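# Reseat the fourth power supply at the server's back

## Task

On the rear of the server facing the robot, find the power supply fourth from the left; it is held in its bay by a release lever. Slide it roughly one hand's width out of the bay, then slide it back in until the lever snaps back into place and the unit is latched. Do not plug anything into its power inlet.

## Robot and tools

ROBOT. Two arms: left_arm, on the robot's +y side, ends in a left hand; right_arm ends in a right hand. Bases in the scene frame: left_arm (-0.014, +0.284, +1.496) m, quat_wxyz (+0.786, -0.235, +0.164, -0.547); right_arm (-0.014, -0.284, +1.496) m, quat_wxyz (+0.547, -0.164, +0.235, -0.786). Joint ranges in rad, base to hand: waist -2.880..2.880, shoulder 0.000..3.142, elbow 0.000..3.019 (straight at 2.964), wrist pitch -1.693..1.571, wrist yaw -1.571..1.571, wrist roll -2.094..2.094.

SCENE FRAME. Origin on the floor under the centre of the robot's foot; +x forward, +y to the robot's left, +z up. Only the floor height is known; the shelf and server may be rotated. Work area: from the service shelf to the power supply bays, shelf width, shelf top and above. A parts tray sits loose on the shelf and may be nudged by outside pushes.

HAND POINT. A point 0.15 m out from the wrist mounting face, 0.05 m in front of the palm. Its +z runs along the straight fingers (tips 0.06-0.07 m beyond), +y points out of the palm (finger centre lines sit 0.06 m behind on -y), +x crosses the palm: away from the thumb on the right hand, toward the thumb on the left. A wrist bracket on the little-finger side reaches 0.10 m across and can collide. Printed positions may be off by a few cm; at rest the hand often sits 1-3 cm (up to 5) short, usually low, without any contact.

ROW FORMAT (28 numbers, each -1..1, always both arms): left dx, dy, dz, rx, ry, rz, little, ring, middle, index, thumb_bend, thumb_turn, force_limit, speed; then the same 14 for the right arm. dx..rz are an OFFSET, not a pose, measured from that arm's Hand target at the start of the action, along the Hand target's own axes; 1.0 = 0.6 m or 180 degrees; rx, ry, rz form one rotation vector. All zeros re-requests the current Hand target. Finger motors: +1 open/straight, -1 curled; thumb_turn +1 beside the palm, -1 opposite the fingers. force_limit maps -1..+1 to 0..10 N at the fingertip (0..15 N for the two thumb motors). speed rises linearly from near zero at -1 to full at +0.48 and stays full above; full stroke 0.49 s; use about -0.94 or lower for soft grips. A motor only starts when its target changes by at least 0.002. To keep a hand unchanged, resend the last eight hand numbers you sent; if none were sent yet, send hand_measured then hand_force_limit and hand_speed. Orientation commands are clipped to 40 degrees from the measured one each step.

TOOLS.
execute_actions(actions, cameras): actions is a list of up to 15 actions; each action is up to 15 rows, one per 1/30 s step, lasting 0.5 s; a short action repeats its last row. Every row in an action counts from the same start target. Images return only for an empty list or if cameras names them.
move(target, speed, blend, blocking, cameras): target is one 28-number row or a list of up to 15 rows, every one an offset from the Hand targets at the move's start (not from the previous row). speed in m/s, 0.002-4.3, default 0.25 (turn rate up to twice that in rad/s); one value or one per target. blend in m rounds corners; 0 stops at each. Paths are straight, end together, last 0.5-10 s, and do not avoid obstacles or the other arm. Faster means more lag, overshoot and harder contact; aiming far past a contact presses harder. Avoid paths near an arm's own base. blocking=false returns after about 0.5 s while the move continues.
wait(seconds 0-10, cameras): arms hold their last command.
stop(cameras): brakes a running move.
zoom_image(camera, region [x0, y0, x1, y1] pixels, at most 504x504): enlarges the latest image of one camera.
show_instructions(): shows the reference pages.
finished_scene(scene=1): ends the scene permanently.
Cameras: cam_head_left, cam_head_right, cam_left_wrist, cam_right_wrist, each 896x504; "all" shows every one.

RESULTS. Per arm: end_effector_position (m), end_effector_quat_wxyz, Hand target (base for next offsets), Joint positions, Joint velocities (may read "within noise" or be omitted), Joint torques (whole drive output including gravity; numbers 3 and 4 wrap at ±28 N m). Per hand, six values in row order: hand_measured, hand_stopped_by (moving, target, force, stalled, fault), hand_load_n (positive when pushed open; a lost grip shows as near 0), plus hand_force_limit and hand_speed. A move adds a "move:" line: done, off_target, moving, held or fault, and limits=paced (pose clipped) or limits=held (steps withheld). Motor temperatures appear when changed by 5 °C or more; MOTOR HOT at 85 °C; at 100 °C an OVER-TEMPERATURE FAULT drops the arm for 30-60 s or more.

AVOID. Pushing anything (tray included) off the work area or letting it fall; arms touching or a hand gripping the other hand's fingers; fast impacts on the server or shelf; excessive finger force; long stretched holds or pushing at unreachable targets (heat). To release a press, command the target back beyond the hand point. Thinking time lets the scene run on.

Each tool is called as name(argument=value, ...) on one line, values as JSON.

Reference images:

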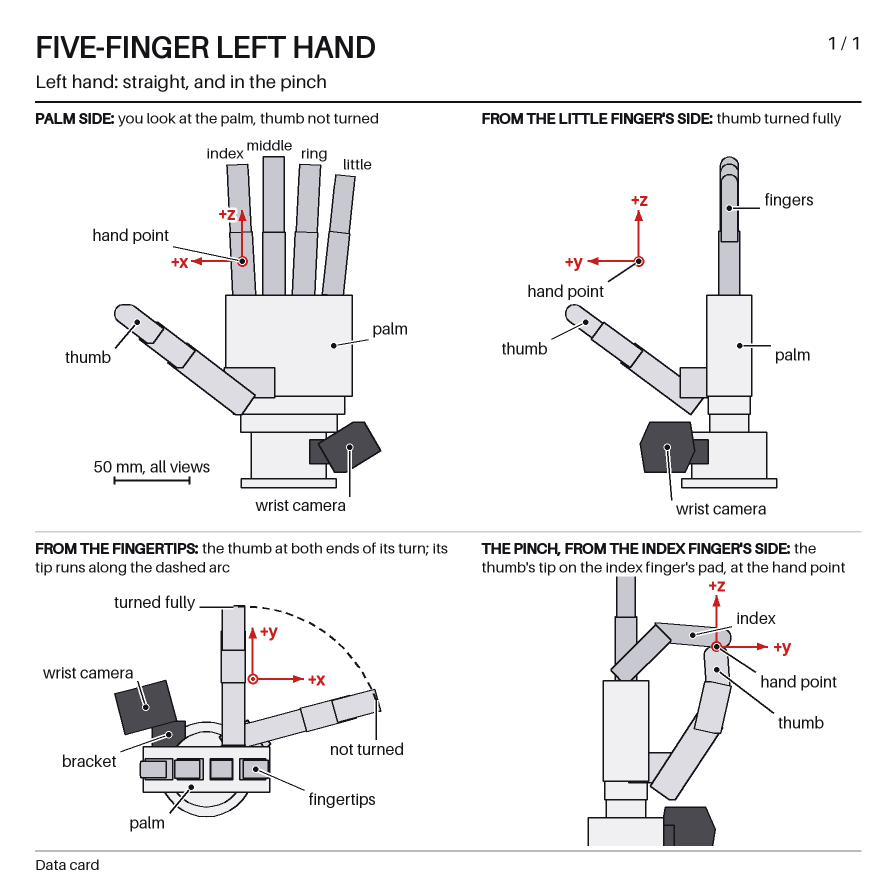

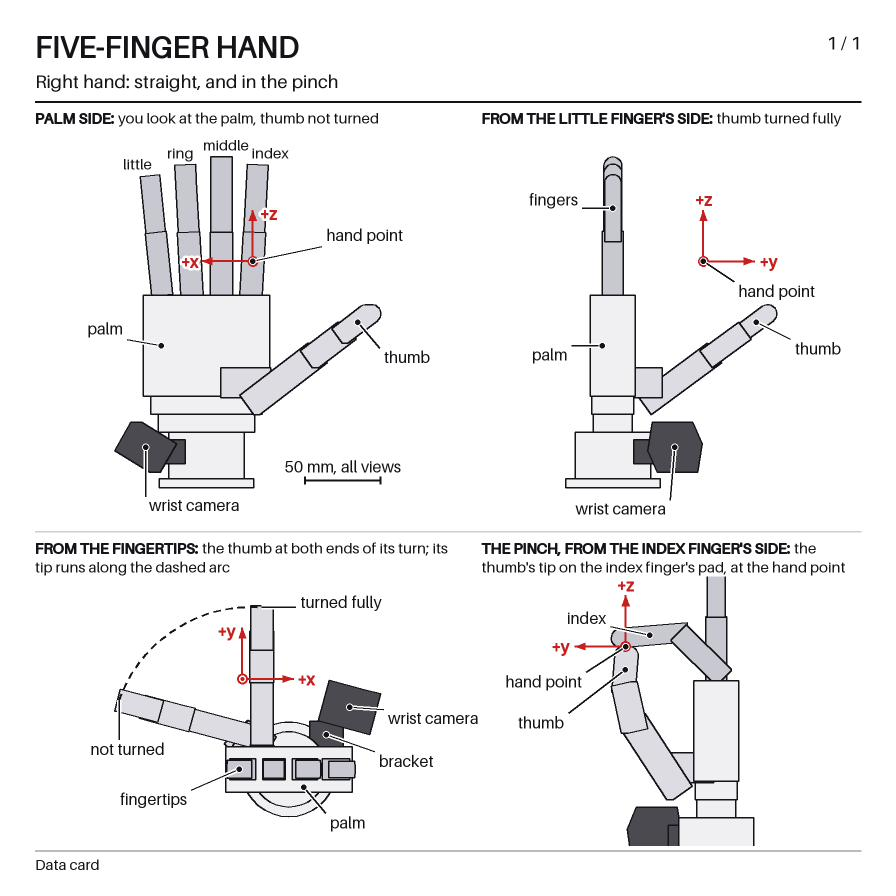

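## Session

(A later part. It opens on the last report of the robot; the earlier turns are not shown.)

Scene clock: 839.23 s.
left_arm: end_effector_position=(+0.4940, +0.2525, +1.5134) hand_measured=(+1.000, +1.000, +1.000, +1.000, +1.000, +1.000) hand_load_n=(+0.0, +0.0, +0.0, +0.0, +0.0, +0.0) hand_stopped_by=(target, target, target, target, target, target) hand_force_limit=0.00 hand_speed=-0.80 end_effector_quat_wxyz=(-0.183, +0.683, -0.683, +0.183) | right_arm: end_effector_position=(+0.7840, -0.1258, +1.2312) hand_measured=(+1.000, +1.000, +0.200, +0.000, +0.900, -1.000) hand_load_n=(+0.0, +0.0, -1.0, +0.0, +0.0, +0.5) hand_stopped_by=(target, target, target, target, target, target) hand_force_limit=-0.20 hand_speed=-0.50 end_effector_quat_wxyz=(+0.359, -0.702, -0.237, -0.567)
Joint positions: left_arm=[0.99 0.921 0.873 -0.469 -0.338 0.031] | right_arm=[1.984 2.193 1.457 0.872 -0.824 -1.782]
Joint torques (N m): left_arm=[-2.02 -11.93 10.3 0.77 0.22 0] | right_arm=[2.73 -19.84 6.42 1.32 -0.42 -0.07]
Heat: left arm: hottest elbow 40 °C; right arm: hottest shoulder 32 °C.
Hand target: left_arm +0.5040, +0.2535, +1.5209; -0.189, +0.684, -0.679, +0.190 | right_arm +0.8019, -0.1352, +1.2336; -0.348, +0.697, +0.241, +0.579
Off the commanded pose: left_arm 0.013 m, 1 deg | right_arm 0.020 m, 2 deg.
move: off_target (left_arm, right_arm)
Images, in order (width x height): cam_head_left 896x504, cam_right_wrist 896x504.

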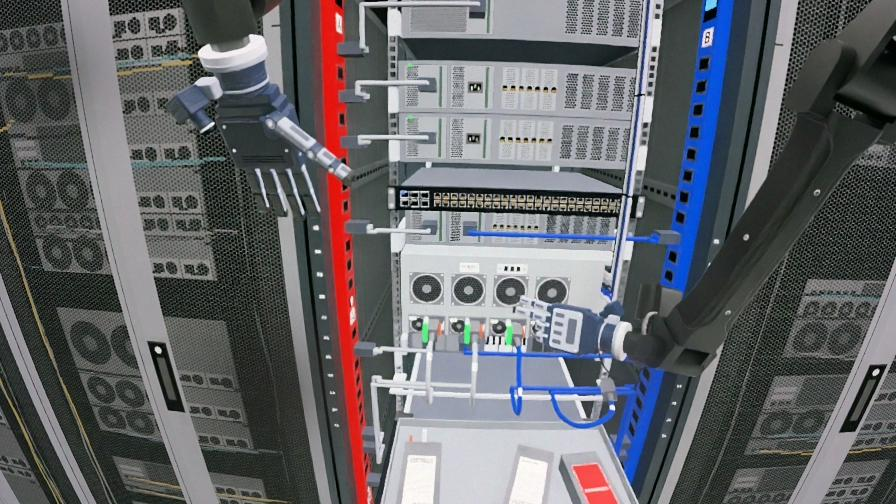

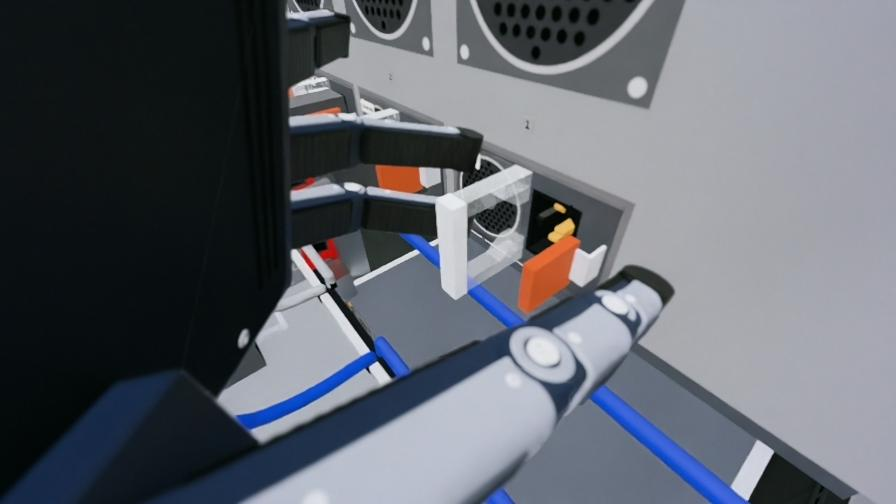

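move(target=[0,0,0,0,0,0,1,1,1,1,1,1,0,-0.8,-0.003,-0.0089,-0.0121,0.0046,0.0429,-0.0509,1,1,0.1,0.0,0.9,-1,-0.2,-0.5], speed=0.04, cameras=["cam_right_wrist","cam_head_left"])

zoom_image(camera="cam_right_wrist", region=[360, 80, 720, 340])

zoom_image(camera="cam_head_left", region=[520, 310, 580, 350])

Scene clock: 888.57 s.
left_arm: end_effector_position=(+0.4940, +0.2525, +1.5134) hand_measured=(+1.000, +1.000, +1.000, +1.000, +1.000, +1.000) hand_load_n=(+0.0, +0.0, +0.0, +0.0, +0.0, +0.0) hand_stopped_by=(target, target, target, target, target, target) hand_force_limit=0.00 hand_speed=-0.80 end_effector_quat_wxyz=(-0.183, +0.683, -0.683, +0.183) | right_arm: end_effector_position=(+0.7862, -0.1281, +1.2367) hand_measured=(+1.000, +1.000, +0.100, +0.000, +0.900, -1.000) hand_load_n=(+0.0, +0.0, +0.0, +0.0, +0.0, +0.0) hand_stopped_by=(target, target, target, target, target, target) hand_force_limit=-0.20 hand_speed=-0.50 end_effector_quat_wxyz=(+0.333, -0.639, -0.270, -0.638)
Joint positions: left_arm=[0.99 0.921 0.873 -0.469 -0.338 0.031] | right_arm=[1.972 2.291 1.504 1.125 -0.878 -1.786]
Joint torques (N m): left_arm=[-2.2 -11.99 10.4 0.87 0.21 0.01] | right_arm=[2.73 -18.96 4.94 2.32 -0.47 -0.09]
Heat: left arm: hottest elbow 40 °C; right arm: hottest elbow 33 °C.
Hand target: left_arm +0.5040, +0.2535, +1.5209; -0.189, +0.684, -0.679, +0.190 | right_arm +0.7929, -0.1372, +1.2334; -0.321, +0.633, +0.275, +0.649
Off the commanded pose: left_arm 0.013 m, 1 deg | right_arm 0.012 m, 2 deg.
move: off_target (left_arm, right_arm)
Images, in order (width x height): cam_head_left 896x504, cam_right_wrist 896x504.

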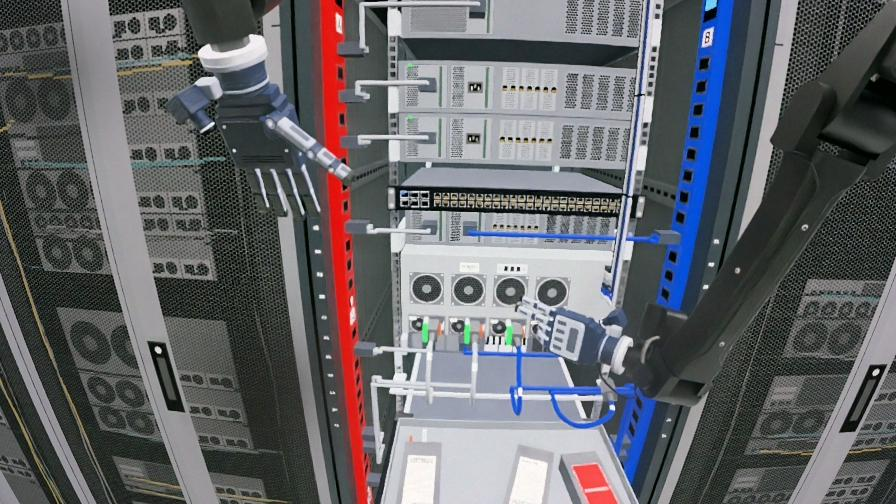

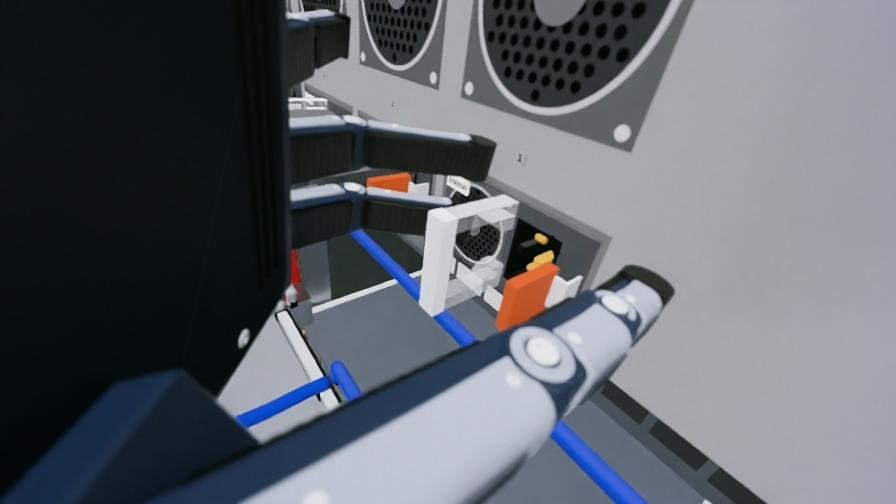

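Scaled by 1.400 from the camera's 896x504 image, which has a finer 1280x720 frame.

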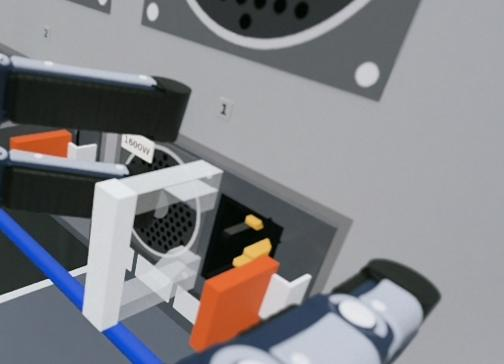

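Scaled by 8.400 from the camera's 896x504 image, which has a finer 1280x720 frame.

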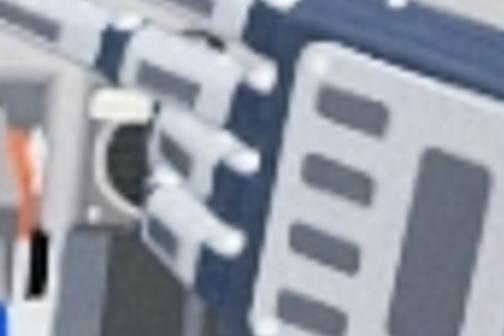

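move(target=[0,0,0,0,0,0,1,1,1,1,1,1,0,-0.8,-0.018,0.0013,-0.0006,0,0,0,1,1,0.1,0.0,0.9,-1,-0.2,-0.5], speed=0.04, cameras=["cam_right_wrist"])

zoom_image(camera="cam_right_wrist", region=[360, 80, 720, 340])

Scene clock: 896.73 s.
left_arm: end_effector_position=(+0.4940, +0.2525, +1.5134) hand_measured=(+1.000, +1.000, +1.000, +1.000, +1.000, +1.000) hand_load_n=(+0.0, +0.0, +0.0, +0.0, +0.5, -0.5) hand_stopped_by=(target, target, target, target, target, target) hand_force_limit=0.00 hand_speed=-0.80 end_effector_quat_wxyz=(-0.183, +0.683, -0.683, +0.183) | right_arm: end_effector_position=(+0.7869, -0.1284, +1.2255) hand_measured=(+1.000, +1.000, +0.100, +0.000, +0.900, -1.000) hand_load_n=(+0.0, +0.0, +0.0, +0.0, +0.0, +0.5) hand_stopped_by=(target, target, target, target, target, target) hand_force_limit=-0.20 hand_speed=-0.50 end_effector_quat_wxyz=(+0.332, -0.639, -0.271, -0.639)
Joint positions: left_arm=[0.99 0.921 0.873 -0.469 -0.338 0.031] | right_arm=[1.968 2.32 1.53 1.129 -0.881 -1.786]
Joint torques (N m): left_arm=[-2.08 -12.1 10.32 0.75 0.23 0.02] | right_arm=[2.96 -18.96 4.82 2.29 -0.46 -0.08]
Heat: left arm: hottest elbow 40 °C; right arm: hottest elbow 33 °C.
Hand target: left_arm +0.5040, +0.2535, +1.5209; -0.189, +0.684, -0.679, +0.190 | right_arm +0.7933, -0.1373, +1.2227; -0.321, +0.633, +0.275, +0.649
Off the commanded pose: left_arm 0.013 m, 1 deg | right_arm 0.011 m, 2 deg.
move: off_target (left_arm, right_arm)
Images, in order (width x height): cam_right_wrist 896x504.

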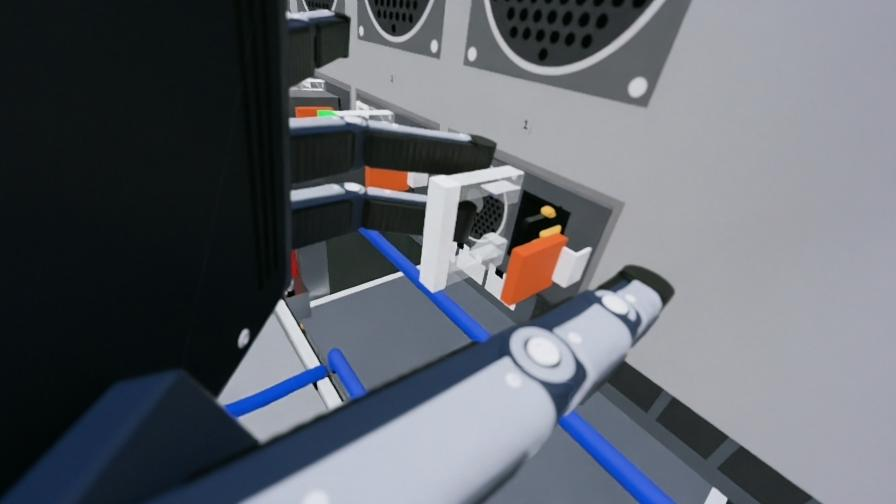

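Scaled by 1.400 from the camera's 896x504 image, which has a finer 1280x720 frame.

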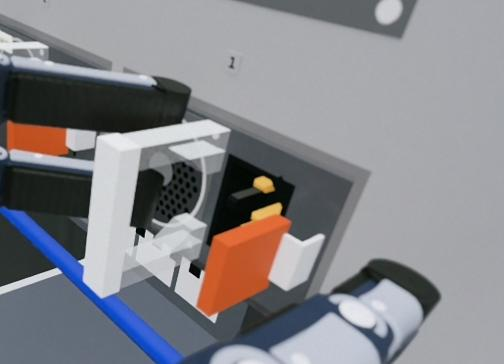

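move(target=[0,0,0,0,0,0,1,1,1,1,1,1,0,-0.8,0.001,0.0084,-0.0103,0,0,0,1,1,0.1,0.0,0.9,-1,-0.2,-0.5], speed=0.04, cameras=["cam_right_wrist"])

zoom_image(camera="cam_right_wrist", region=[360, 80, 720, 340])

Scene clock: 902.47 s.
left_arm: end_effector_position=(+0.4940, +0.2525, +1.5134) hand_measured=(+1.000, +1.000, +1.000, +1.000, +1.000, +1.000) hand_load_n=(+0.5, +0.0, +0.0, +0.0, +0.0, +0.0) hand_stopped_by=(target, target, target, target, target, target) hand_force_limit=0.00 hand_speed=-0.80 end_effector_quat_wxyz=(-0.183, +0.683, -0.683, +0.183) | right_arm: end_effector_position=(+0.7864, -0.1327, +1.2252) hand_measured=(+1.000, +1.000, +0.100, +0.000, +0.900, -1.000) hand_load_n=(+0.0, +0.0, +0.5, +0.0, +0.0, +0.5) hand_stopped_by=(target, target, target, target, target, target) hand_force_limit=-0.20 hand_speed=-0.50 end_effector_quat_wxyz=(+0.332, -0.637, -0.274, -0.639)
Joint positions: left_arm=[0.99 0.921 0.873 -0.469 -0.338 0.031] | right_arm=[1.96 2.32 1.53 1.132 -0.893 -1.786]
Joint torques (N m): left_arm=[-2.37 -11.58 10.32 0.83 0.25 0.01] | right_arm=[2.2 -19.19 4.64 2.29 -0.4 0.02]
Heat: left arm: hottest elbow 40 °C; right arm: hottest shoulder 33 °C.
Hand target: left_arm +0.5040, +0.2535, +1.5209; -0.189, +0.684, -0.679, +0.190 | right_arm +0.7931, -0.1454, +1.2227; -0.321, +0.633, +0.275, +0.649
Off the commanded pose: left_arm 0.013 m, 1 deg | right_arm 0.015 m, 2 deg.
move: off_target (left_arm, right_arm)
Images, in order (width x height): cam_right_wrist 896x504.

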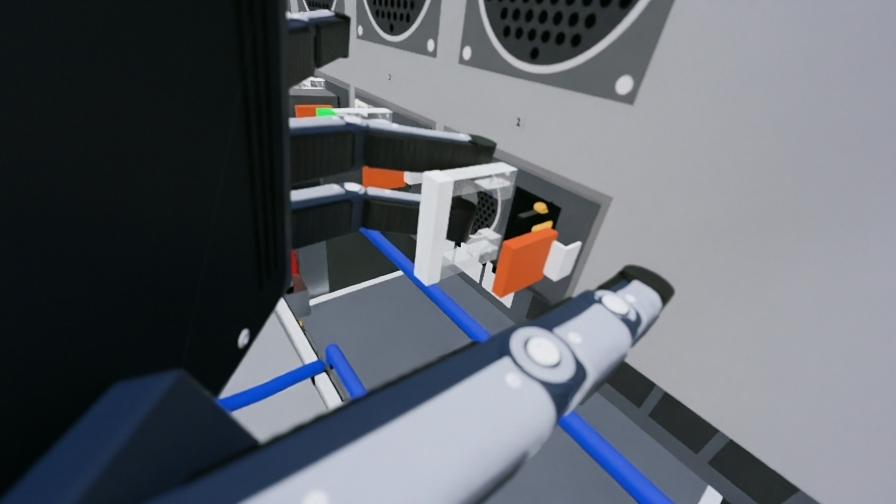

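Scaled by 1.400 from the camera's 896x504 image, which has a finer 1280x720 frame.

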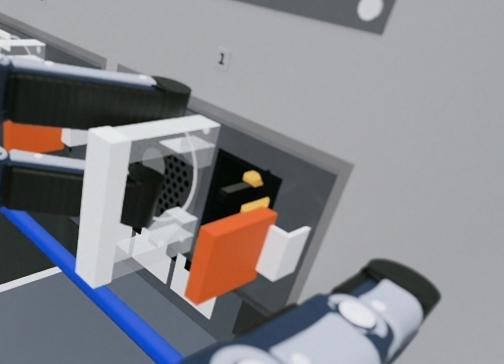

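move(target=[0,0,0,0,0,0,1,1,1,1,1,1,0,-0.8,0,0,0,0,0,0,1,1,0.1,-0.3,0.9,-1,-0.2,-0.8], speed=0.04, cameras=["cam_right_wrist"])

zoom_image(camera="cam_right_wrist", region=[360, 80, 720, 340])

Scene clock: 905.67 s.
left_arm: end_effector_position=(+0.4940, +0.2525, +1.5134) hand_measured=(+1.000, +1.000, +1.000, +1.000, +1.000, +1.000) hand_load_n=(+0.0, +0.0, +0.0, +0.0, +0.0, +0.0) hand_stopped_by=(target, target, target, target, target, target) hand_force_limit=0.00 hand_speed=-0.80 end_effector_quat_wxyz=(-0.183, +0.683, -0.683, +0.183) | right_arm: end_effector_position=(+0.7868, -0.1313, +1.2260) hand_measured=(+1.000, +1.000, +0.100, -0.072, +0.900, -1.000) hand_load_n=(-0.5, +0.0, +0.0, +1.5, +0.0, +0.5) hand_stopped_by=(target, target, target, force, target, target) hand_force_limit=-0.20 hand_speed=-0.80 end_effector_quat_wxyz=(+0.334, -0.636, -0.275, -0.640)
Joint positions: left_arm=[0.99 0.921 0.873 -0.469 -0.338 0.031] | right_arm=[1.962 2.321 1.533 1.132 -0.896 -1.786]
Joint torques (N m): left_arm=[-1.67 -12.22 10.29 0.84 0.26 0] | right_arm=[2.43 -19.66 4.38 2.43 -0.26 -0.01]
Heat: left arm: hottest elbow 40 °C; right arm: hottest shoulder 33 °C.
Hand target: left_arm +0.5040, +0.2535, +1.5209; -0.189, +0.684, -0.679, +0.190 | right_arm +0.7931, -0.1452, +1.2228; -0.321, +0.632, +0.276, +0.649
Off the commanded pose: left_arm 0.013 m, 1 deg | right_arm 0.016 m, 2 deg.
move: off_target (left_arm, right_arm)
Images, in order (width x height): cam_right_wrist 896x504.

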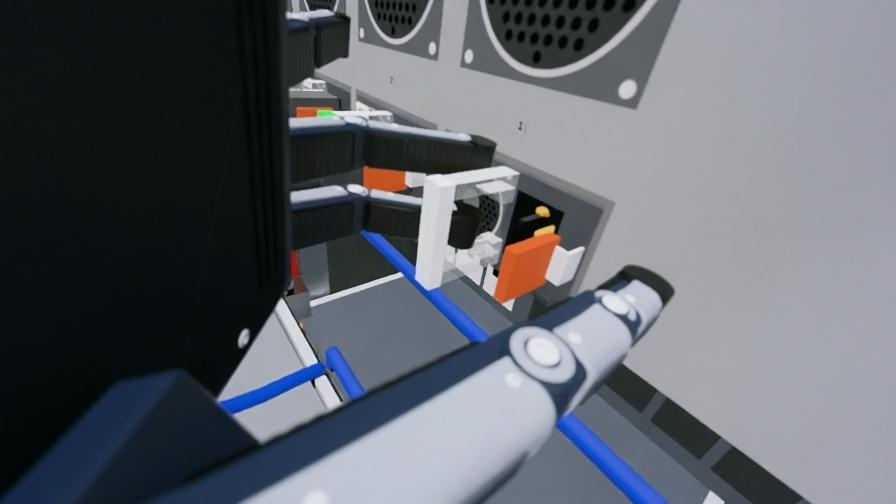

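Scaled by 1.400 from the camera's 896x504 image, which has a finer 1280x720 frame.

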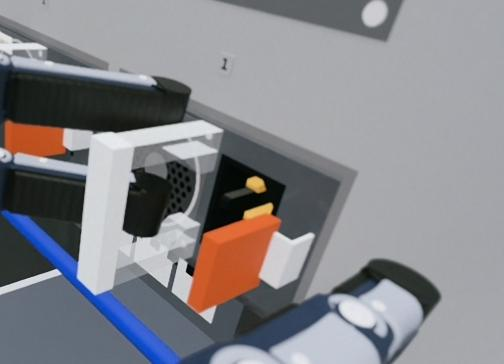

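move(target=[0,0,0,0,0,0,1,1,1,1,1,1,0,-0.8,0.0007,0.0128,0.0106,0,0,0,1,1,0.1,0.05,0.9,-1,-0.2,-0.8], speed=0.03, cameras=["cam_right_wrist"])

zoom_image(camera="cam_right_wrist", region=[360, 80, 720, 340])

Scene clock: 913.63 s.
left_arm: end_effector_position=(+0.4940, +0.2525, +1.5134) hand_measured=(+1.000, +1.000, +1.000, +1.000, +1.000, +1.000) hand_load_n=(+0.0, +0.0, +0.0, +0.0, +0.0, +0.0) hand_stopped_by=(target, target, target, target, target, target) hand_force_limit=0.00 hand_speed=-0.80 end_effector_quat_wxyz=(-0.183, +0.683, -0.683, +0.183) | right_arm: end_effector_position=(+0.7896, -0.1331, +1.2264) hand_measured=(+1.000, +1.000, +0.100, +0.050, +0.900, -1.000) hand_load_n=(+0.0, +0.0, -1.0, +0.0, +0.0, +0.5) hand_stopped_by=(target, target, target, target, target, target) hand_force_limit=-0.20 hand_speed=-0.80 end_effector_quat_wxyz=(+0.332, -0.634, -0.276, -0.642)
Joint positions: left_arm=[0.99 0.921 0.873 -0.469 -0.338 0.031] | right_arm=[1.959 2.324 1.543 1.132 -0.9 -1.786]
Joint torques (N m): left_arm=[-1.44 -11.93 10.37 0.76 0.19 0] | right_arm=[2.61 -19.49 5.9 1.39 -0.08 0.01]
Heat: left arm: hottest elbow 40 °C; right arm: hottest shoulder 33 °C.
Hand target: left_arm +0.5040, +0.2535, +1.5209; -0.189, +0.684, -0.679, +0.190 | right_arm +0.8032, -0.1455, +1.2231; -0.321, +0.632, +0.275, +0.649
Off the commanded pose: left_arm 0.013 m, 1 deg | right_arm 0.018 m, 2 deg.
move: off_target (left_arm, right_arm)
Images, in order (width x height): cam_right_wrist 896x504.

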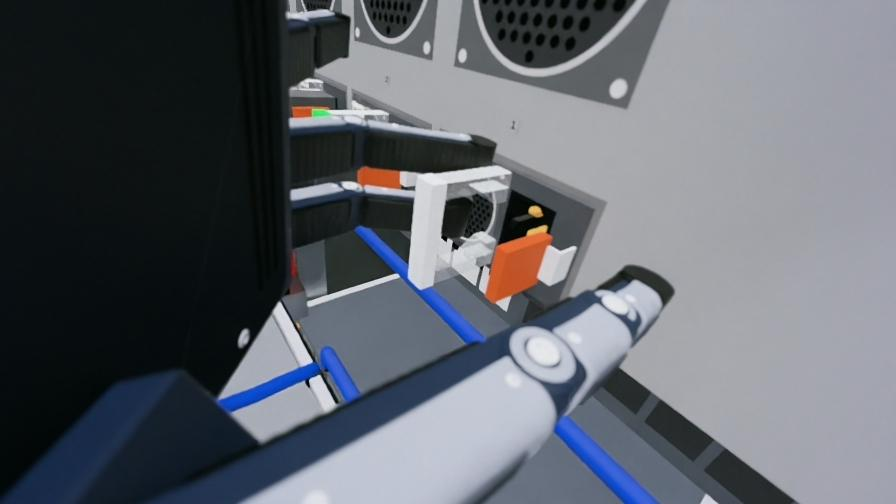

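Scaled by 1.400 from the camera's 896x504 image, which has a finer 1280x720 frame.

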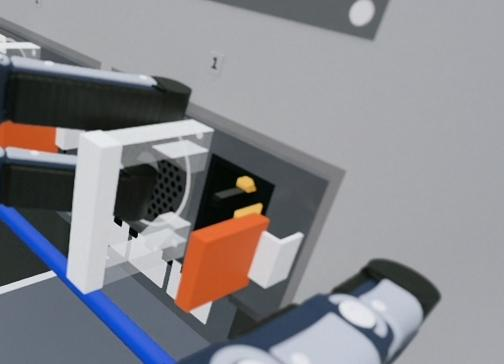

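move(target=[0,0,0,0,0,0,1,1,1,1,1,1,0,-0.8,0.0129,-0.0088,-0.0058,0,0,0,1,1,0.1,0.05,0.9,-1,-0.2,-0.8], speed=0.03, cameras=["cam_right_wrist"])

zoom_image(camera="cam_right_wrist", region=[400, 130, 560, 250])

Scene clock: 924.07 s.
left_arm: end_effector_position=(+0.4940, +0.2525, +1.5134) hand_measured=(+1.000, +1.000, +1.000, +1.000, +1.000, +1.000) hand_load_n=(+0.0, +0.0, +0.0, +0.0, +0.0, +0.0) hand_stopped_by=(target, target, target, target, target, target) hand_force_limit=0.00 hand_speed=-0.80 end_effector_quat_wxyz=(-0.183, +0.683, -0.683, +0.183) | right_arm: end_effector_position=(+0.7896, -0.1330, +1.2264) hand_measured=(+1.000, +1.000, +0.100, +0.050, +0.900, -1.000) hand_load_n=(+0.0, +0.0, -1.0, +0.0, +0.0, +0.5) hand_stopped_by=(target, target, target, target, target, target) hand_force_limit=-0.20 hand_speed=-0.80 end_effector_quat_wxyz=(+0.332, -0.634, -0.276, -0.642)
Joint positions: left_arm=[0.99 0.921 0.873 -0.469 -0.338 0.031] | right_arm=[1.959 2.324 1.543 1.132 -0.9 -1.786]
Joint torques (N m): left_arm=[-1.73 -11.93 10.29 0.83 0.21 0] | right_arm=[2.55 -20.84 3.45 1.92 0.02 -0.03]
Heat: left arm: hottest elbow 40 °C; right arm: hottest shoulder 33 °C.
Hand target: left_arm +0.5040, +0.2535, +1.5209; -0.189, +0.684, -0.679, +0.190 | right_arm +0.7969, -0.1452, +1.2309; -0.321, +0.632, +0.275, +0.649
Off the commanded pose: left_arm 0.013 m, 1 deg | right_arm 0.015 m, 2 deg.
move: off_target (left_arm, right_arm)
Images, in order (width x height): cam_right_wrist 896x504.

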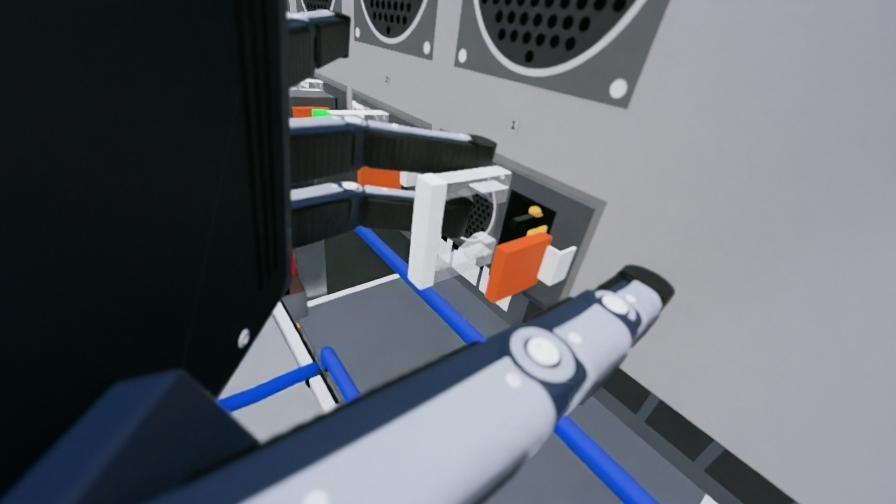

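Scaled by 3.150 from the camera's 896x504 image, which has a finer 1280x720 frame.

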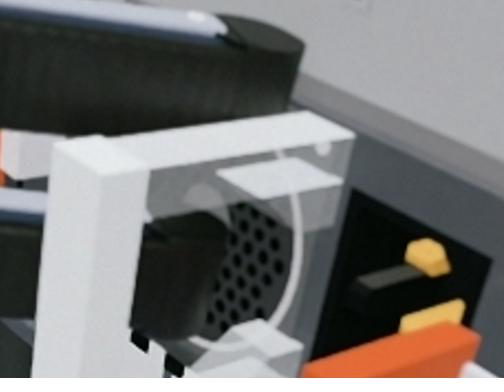

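move(target=[0,0,0,0,0,0,1,1,1,1,1,1,0,-0.8,0.0166,-0.0013,0.0006,0,0,0,1,1,0.1,0.05,0.9,-1,-0.2,-0.8], speed=0.03, cameras=["cam_right_wrist"])

zoom_image(camera="cam_right_wrist", region=[400, 130, 560, 250])

Scene clock: 939.93 s.
left_arm: end_effector_position=(+0.4940, +0.2525, +1.5134) hand_measured=(+1.000, +1.000, +1.000, +1.000, +1.000, +1.000) hand_load_n=(+0.0, +0.0, +0.0, +0.0, +0.0, +0.0) hand_stopped_by=(target, target, target, target, target, target) hand_force_limit=0.00 hand_speed=-0.80 end_effector_quat_wxyz=(-0.183, +0.683, -0.683, +0.183) | right_arm: end_effector_position=(+0.7885, -0.1333, +1.2256) hand_measured=(+1.000, +1.000, +0.100, +0.050, +0.900, -1.000) hand_load_n=(+0.0, +0.0, +2.0, +0.0, +0.0, +0.5) hand_stopped_by=(target, target, target, target, target, target) hand_force_limit=-0.20 hand_speed=-0.80 end_effector_quat_wxyz=(+0.332, -0.635, -0.275, -0.641)
Joint positions: left_arm=[0.99 0.921 0.873 -0.469 -0.338 0.031] | right_arm=[1.959 2.323 1.539 1.132 -0.898 -1.786]
Joint torques (N m): left_arm=[-1.96 -11.87 10.17 0.7 0.21 0.02] | right_arm=[2.96 -23.18 2.07 1.74 0.07 -0.03]
Heat: left arm: hottest elbow 40 °C; right arm: hottest shoulder 34 °C.
Hand target: left_arm +0.5040, +0.2535, +1.5209; -0.189, +0.684, -0.679, +0.190 | right_arm +0.7966, -0.1451, +1.2408; -0.321, +0.633, +0.275, +0.649
Off the commanded pose: left_arm 0.013 m, 1 deg | right_arm 0.021 m, 2 deg.
move: off_target (left_arm, right_arm)
Images, in order (width x height): cam_right_wrist 896x504.

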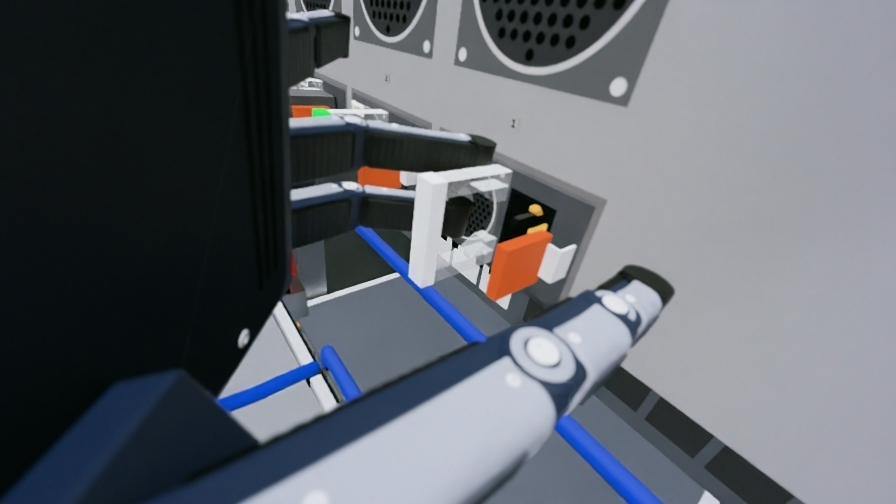

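Scaled by 3.150 from the camera's 896x504 image, which has a finer 1280x720 frame.

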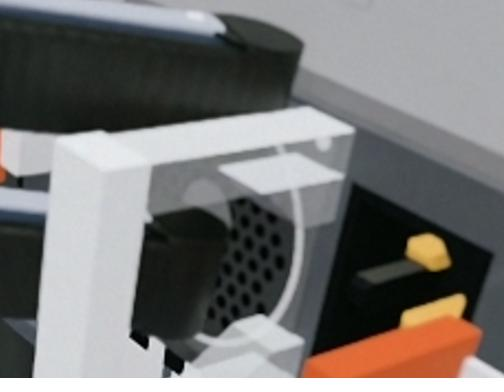

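move(target=[0,0,0,0,0,0,1,1,1,1,1,1,0,-0.8,-0.0007,-0.0128,-0.0106,0,0,0,1,1,0.1,0.05,0.9,-1,-0.2,-0.8], speed=0.03, cameras=["cam_right_wrist"])

zoom_image(camera="cam_right_wrist", region=[400, 130, 560, 250])

Scene clock: 945.23 s.
left_arm: end_effector_position=(+0.4940, +0.2525, +1.5134) hand_measured=(+1.000, +1.000, +1.000, +1.000, +1.000, +1.000) hand_load_n=(+0.0, +0.0, +0.0, +0.0, +0.0, +0.0) hand_stopped_by=(target, target, target, target, target, target) hand_force_limit=0.00 hand_speed=-0.80 end_effector_quat_wxyz=(-0.183, +0.683, -0.683, +0.183) | right_arm: end_effector_position=(+0.7781, -0.1328, +1.2231) hand_measured=(+1.000, +1.000, +0.100, +0.050, +0.900, -1.000) hand_load_n=(+0.0, +0.0, +1.0, +0.0, +0.0, +0.0) hand_stopped_by=(target, target, target, target, target, target) hand_force_limit=-0.20 hand_speed=-0.80 end_effector_quat_wxyz=(+0.334, -0.639, -0.273, -0.636)
Joint positions: left_arm=[0.99 0.921 0.873 -0.469 -0.338 0.031] | right_arm=[1.959 2.316 1.506 1.144 -0.896 -1.786]
Joint torques (N m): left_arm=[-1.85 -12.57 10.33 0.79 0.23 0.04] | right_arm=[3.08 -22.71 2.1 2.37 -0.06 -0.03]
Heat: left arm: hottest elbow 40 °C; right arm: hottest shoulder 33 °C.
Hand target: left_arm +0.5040, +0.2535, +1.5209; -0.189, +0.684, -0.679, +0.190 | right_arm +0.7866, -0.1451, +1.2406; -0.321, +0.632, +0.275, +0.649
Off the commanded pose: left_arm 0.013 m, 1 deg | right_arm 0.023 m, 2 deg.
move: off_target (left_arm, right_arm)
Images, in order (width x height): cam_right_wrist 896x504.

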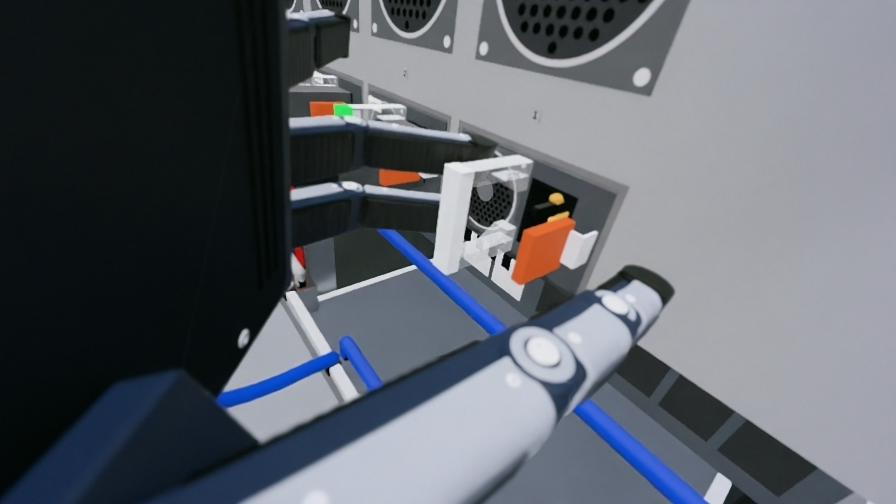

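Scaled by 3.150 from the camera's 896x504 image, which has a finer 1280x720 frame.

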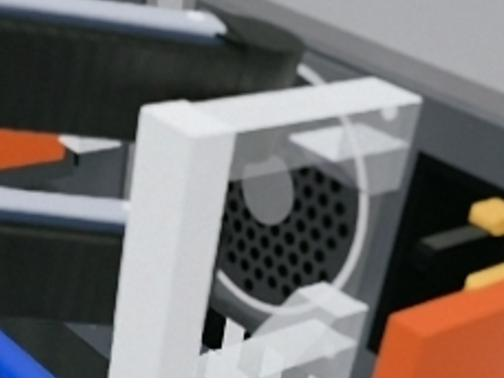

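move(target=[0,0,0,0,0,0,1,1,1,1,1,1,0,-0.8,0.0083,-0.0006,0.0003,0,0,0,1,1,0.25,0.05,0.9,-1,-0.2,-0.8], speed=0.03, cameras=["cam_right_wrist"])

zoom_image(camera="cam_right_wrist", region=[400, 130, 560, 250])

Scene clock: 950.40 s.
left_arm: end_effector_position=(+0.4940, +0.2525, +1.5134) hand_measured=(+1.000, +1.000, +1.000, +1.000, +1.000, +1.000) hand_load_n=(+0.0, +0.0, +0.0, +0.0, +0.0, +0.0) hand_stopped_by=(target, target, target, target, target, target) hand_force_limit=0.00 hand_speed=-0.80 end_effector_quat_wxyz=(-0.183, +0.683, -0.683, +0.183) | right_arm: end_effector_position=(+0.7776, -0.1341, +1.2270) hand_measured=(+1.000, +1.000, +0.250, +0.050, +0.900, -1.000) hand_load_n=(+0.0, +0.0, +0.0, +0.0, +0.0, +0.0) hand_stopped_by=(target, target, target, target, target, target) hand_force_limit=-0.20 hand_speed=-0.80 end_effector_quat_wxyz=(+0.334, -0.640, -0.272, -0.636)
Joint positions: left_arm=[0.99 0.921 0.873 -0.469 -0.338 0.031] | right_arm=[1.959 2.304 1.494 1.144 -0.893 -1.786]
Joint torques (N m): left_arm=[-1.67 -11.63 10.26 0.77 0.22 0.02] | right_arm=[3.08 -22.89 2.1 2.22 -0.12 -0.06]
Heat: left arm: hottest elbow 40 °C; right arm: hottest shoulder 34 °C.
Hand target: left_arm +0.5040, +0.2535, +1.5209; -0.189, +0.684, -0.679, +0.190 | right_arm +0.7864, -0.1450, +1.2455; -0.321, +0.633, +0.275, +0.649
Off the commanded pose: left_arm 0.013 m, 1 deg | right_arm 0.023 m, 2 deg.
move: off_target (left_arm, right_arm)
Images, in order (width x height): cam_right_wrist 896x504.

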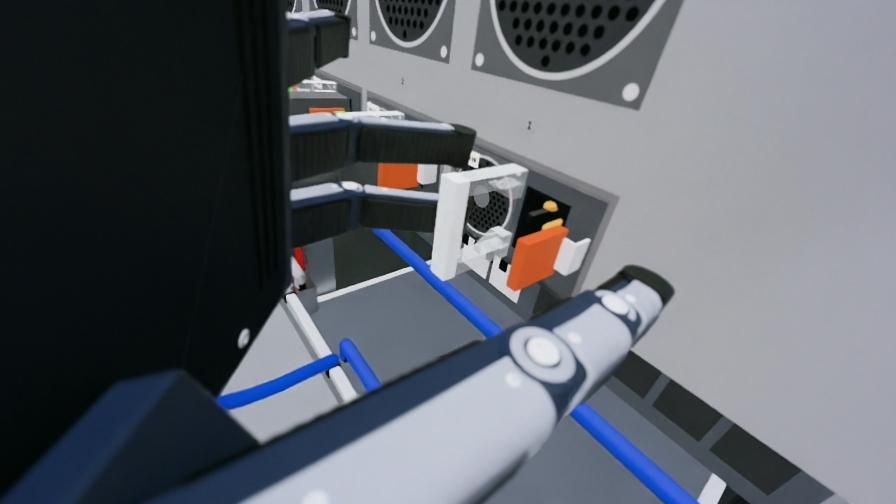

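Scaled by 3.150 from the camera's 896x504 image, which has a finer 1280x720 frame.

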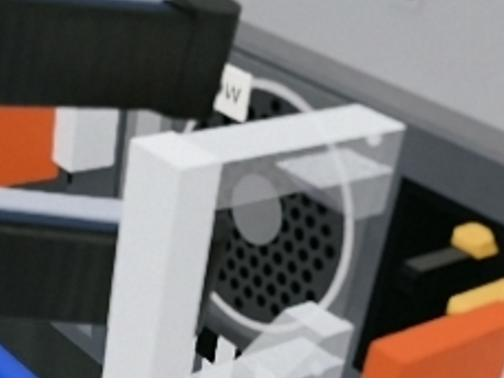

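move(target=[0,0,0,0,0,0,1,1,1,1,1,1,0,-0.8,0.004,0.0125,0.0108,0,0,0,1,1,0.25,0.05,0.9,-1,-0.2,-0.8], speed=0.03, cameras=["cam_right_wrist"])

zoom_image(camera="cam_right_wrist", region=[400, 130, 560, 250])

Scene clock: 954.80 s.
left_arm: end_effector_position=(+0.4940, +0.2525, +1.5134) hand_measured=(+1.000, +1.000, +1.000, +1.000, +1.000, +1.000) hand_load_n=(+0.0, +0.0, +0.0, +0.0, +0.0, +0.0) hand_stopped_by=(target, target, target, target, target, target) hand_force_limit=0.00 hand_speed=-0.80 end_effector_quat_wxyz=(-0.183, +0.683, -0.683, +0.183) | right_arm: end_effector_position=(+0.7776, -0.1342, +1.2266) hand_measured=(+1.000, +1.000, +0.250, +0.050, +0.900, -1.000) hand_load_n=(+0.0, +0.0, +0.5, +0.0, +0.0, +0.0) hand_stopped_by=(target, target, target, target, target, target) hand_force_limit=-0.20 hand_speed=-0.80 end_effector_quat_wxyz=(+0.334, -0.641, -0.272, -0.635)
Joint positions: left_arm=[0.99 0.921 0.873 -0.469 -0.338 0.031] | right_arm=[1.959 2.303 1.494 1.14 -0.892 -1.786]
Joint torques (N m): left_arm=[-1.96 -11.81 10.37 0.8 0.25 -0.01] | right_arm=[3.43 -23.06 3.82 1.32 -0.1 -0.05]
Heat: left arm: hottest elbow 40 °C; right arm: hottest shoulder 33 °C.
Hand target: left_arm +0.5040, +0.2535, +1.5209; -0.189, +0.684, -0.679, +0.190 | right_arm +0.7965, -0.1450, +1.2479; -0.321, +0.632, +0.275, +0.649
Off the commanded pose: left_arm 0.013 m, 1 deg | right_arm 0.030 m, 2 deg.
move: off_target (left_arm, right_arm)
Images, in order (width x height): cam_right_wrist 896x504.

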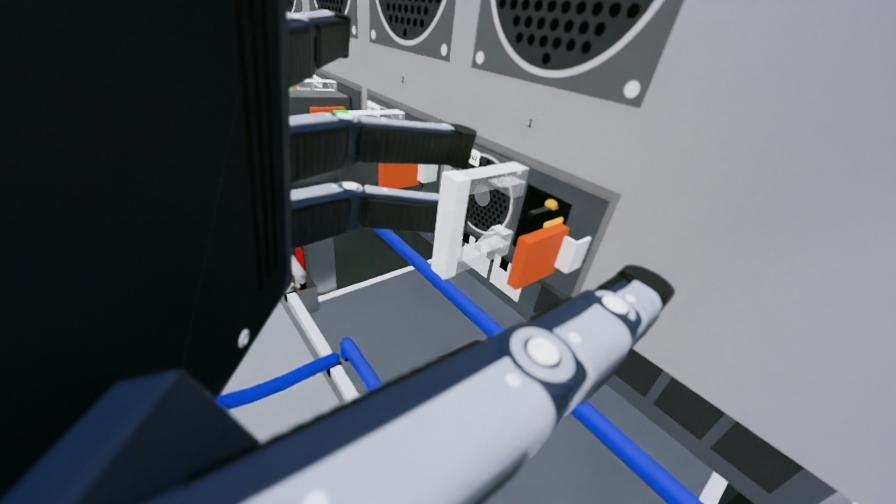

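Scaled by 3.150 from the camera's 896x504 image, which has a finer 1280x720 frame.

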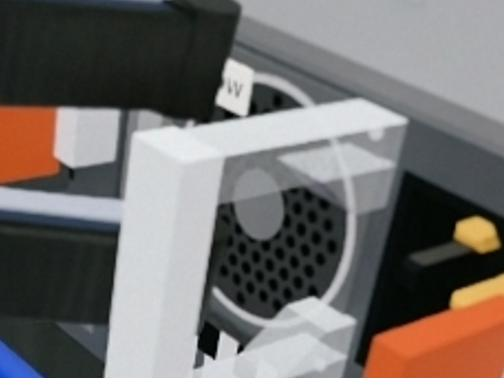

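move(target=[0,0,0,0,0,0,1,1,1,1,1,1,0,-0.8,0.0004,0.0077,0.0064,0,0,0,1,1,0.25,0.05,0.9,-1,-0.2,-0.8], speed=0.03, cameras=["cam_right_wrist"])

zoom_image(camera="cam_right_wrist", region=[400, 130, 560, 250])

Scene clock: 959.73 s.
left_arm: end_effector_position=(+0.4940, +0.2525, +1.5134) hand_measured=(+1.000, +1.000, +1.000, +1.000, +1.000, +1.000) hand_load_n=(+0.0, +0.0, +0.0, -0.5, +0.0, +0.0) hand_stopped_by=(target, target, target, target, target, target) hand_force_limit=0.00 hand_speed=-0.80 end_effector_quat_wxyz=(-0.183, +0.683, -0.683, +0.183) | right_arm: end_effector_position=(+0.7793, -0.1339, +1.2250) hand_measured=(+1.000, +1.000, +0.250, +0.050, +0.900, -1.000) hand_load_n=(+0.0, +0.0, +0.0, +0.0, +0.0, +0.5) hand_stopped_by=(target, target, target, target, target, target) hand_force_limit=-0.20 hand_speed=-0.80 end_effector_quat_wxyz=(+0.336, -0.644, -0.271, -0.632)
Joint positions: left_arm=[0.99 0.921 0.873 -0.469 -0.338 0.031] | right_arm=[1.959 2.303 1.5 1.126 -0.892 -1.786]
Joint torques (N m): left_arm=[-2.26 -11.63 10.39 0.79 0.22 0.01] | right_arm=[2.96 -22.77 4.62 1.35 -0.13 -0.06]
Heat: left arm: hottest elbow 40 °C; right arm: hottest shoulder 33 °C.
Hand target: left_arm +0.5040, +0.2535, +1.5209; -0.189, +0.684, -0.679, +0.190 | right_arm +0.8024, -0.1451, +1.2480; -0.321, +0.633, +0.275, +0.649
Off the commanded pose: left_arm 0.013 m, 1 deg | right_arm 0.035 m, 3 deg.
move: off_target (left_arm, right_arm)
Images, in order (width x height): cam_right_wrist 896x504.

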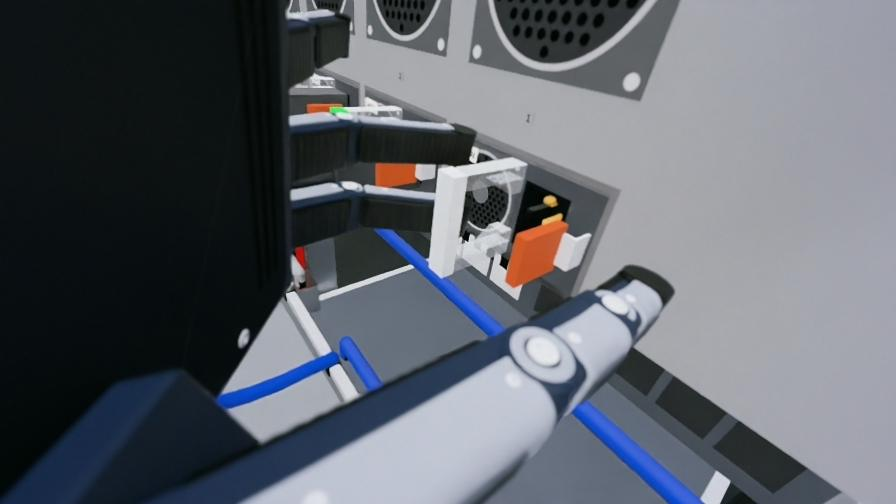

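Scaled by 3.150 from the camera's 896x504 image, which has a finer 1280x720 frame.

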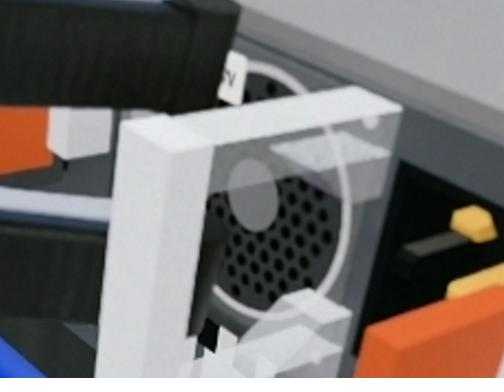

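move(target=[0,0,0,0,0,0,1,1,1,1,1,1,0,-0.8,0.0120,0.0056,0.0057,0,0,0,1,1,0.25,0.05,0.9,-1,-0.2,-0.8], speed=0.03, cameras=["cam_right_wrist"])

zoom_image(camera="cam_right_wrist", region=[400, 130, 560, 250])

Scene clock: 962.87 s.
left_arm: end_effector_position=(+0.4940, +0.2525, +1.5134) hand_measured=(+1.000, +1.000, +1.000, +1.000, +1.000, +1.000) hand_load_n=(+0.0, +0.0, -0.5, +0.0, +0.0, +0.0) hand_stopped_by=(target, target, target, target, target, target) hand_force_limit=0.00 hand_speed=-0.80 end_effector_quat_wxyz=(-0.183, +0.683, -0.683, +0.183) | right_arm: end_effector_position=(+0.7839, -0.1356, +1.2309) hand_measured=(+1.000, +1.000, +0.250, +0.050, +0.900, -1.000) hand_load_n=(+0.0, +0.0, +0.0, +0.0, +0.0, +0.5) hand_stopped_by=(target, target, target, target, target, target) hand_force_limit=-0.20 hand_speed=-0.80 end_effector_quat_wxyz=(+0.335, -0.645, -0.270, -0.632)
Joint positions: left_arm=[0.99 0.921 0.873 -0.469 -0.338 0.031] | right_arm=[1.959 2.289 1.5 1.109 -0.89 -1.786]
Joint torques (N m): left_arm=[-1.73 -11.87 10.36 0.87 0.24 0.01] | right_arm=[3.02 -23.12 4.83 1.32 -0.11 -0.07]
Heat: left arm: hottest elbow 40 °C; right arm: hottest shoulder 33 °C.
Hand target: left_arm +0.5040, +0.2535, +1.5209; -0.189, +0.684, -0.679, +0.190 | right_arm +0.8073, -0.1451, +1.2553; -0.321, +0.632, +0.276, +0.649
Off the commanded pose: left_arm 0.013 m, 1 deg | right_arm 0.035 m, 3 deg.
move: off_target (left_arm, right_arm)
Images, in order (width x height): cam_right_wrist 896x504.

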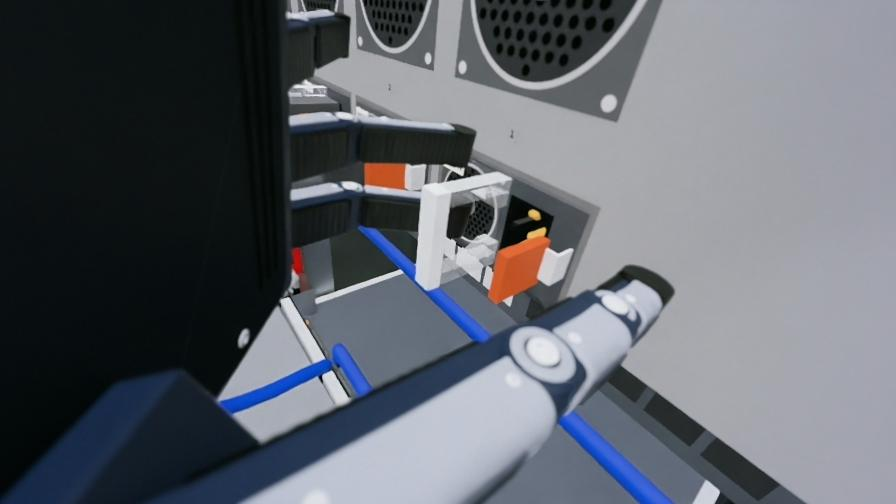

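Scaled by 3.150 from the camera's 896x504 image, which has a finer 1280x720 frame.

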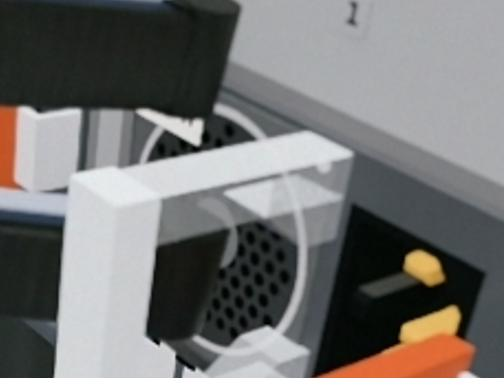

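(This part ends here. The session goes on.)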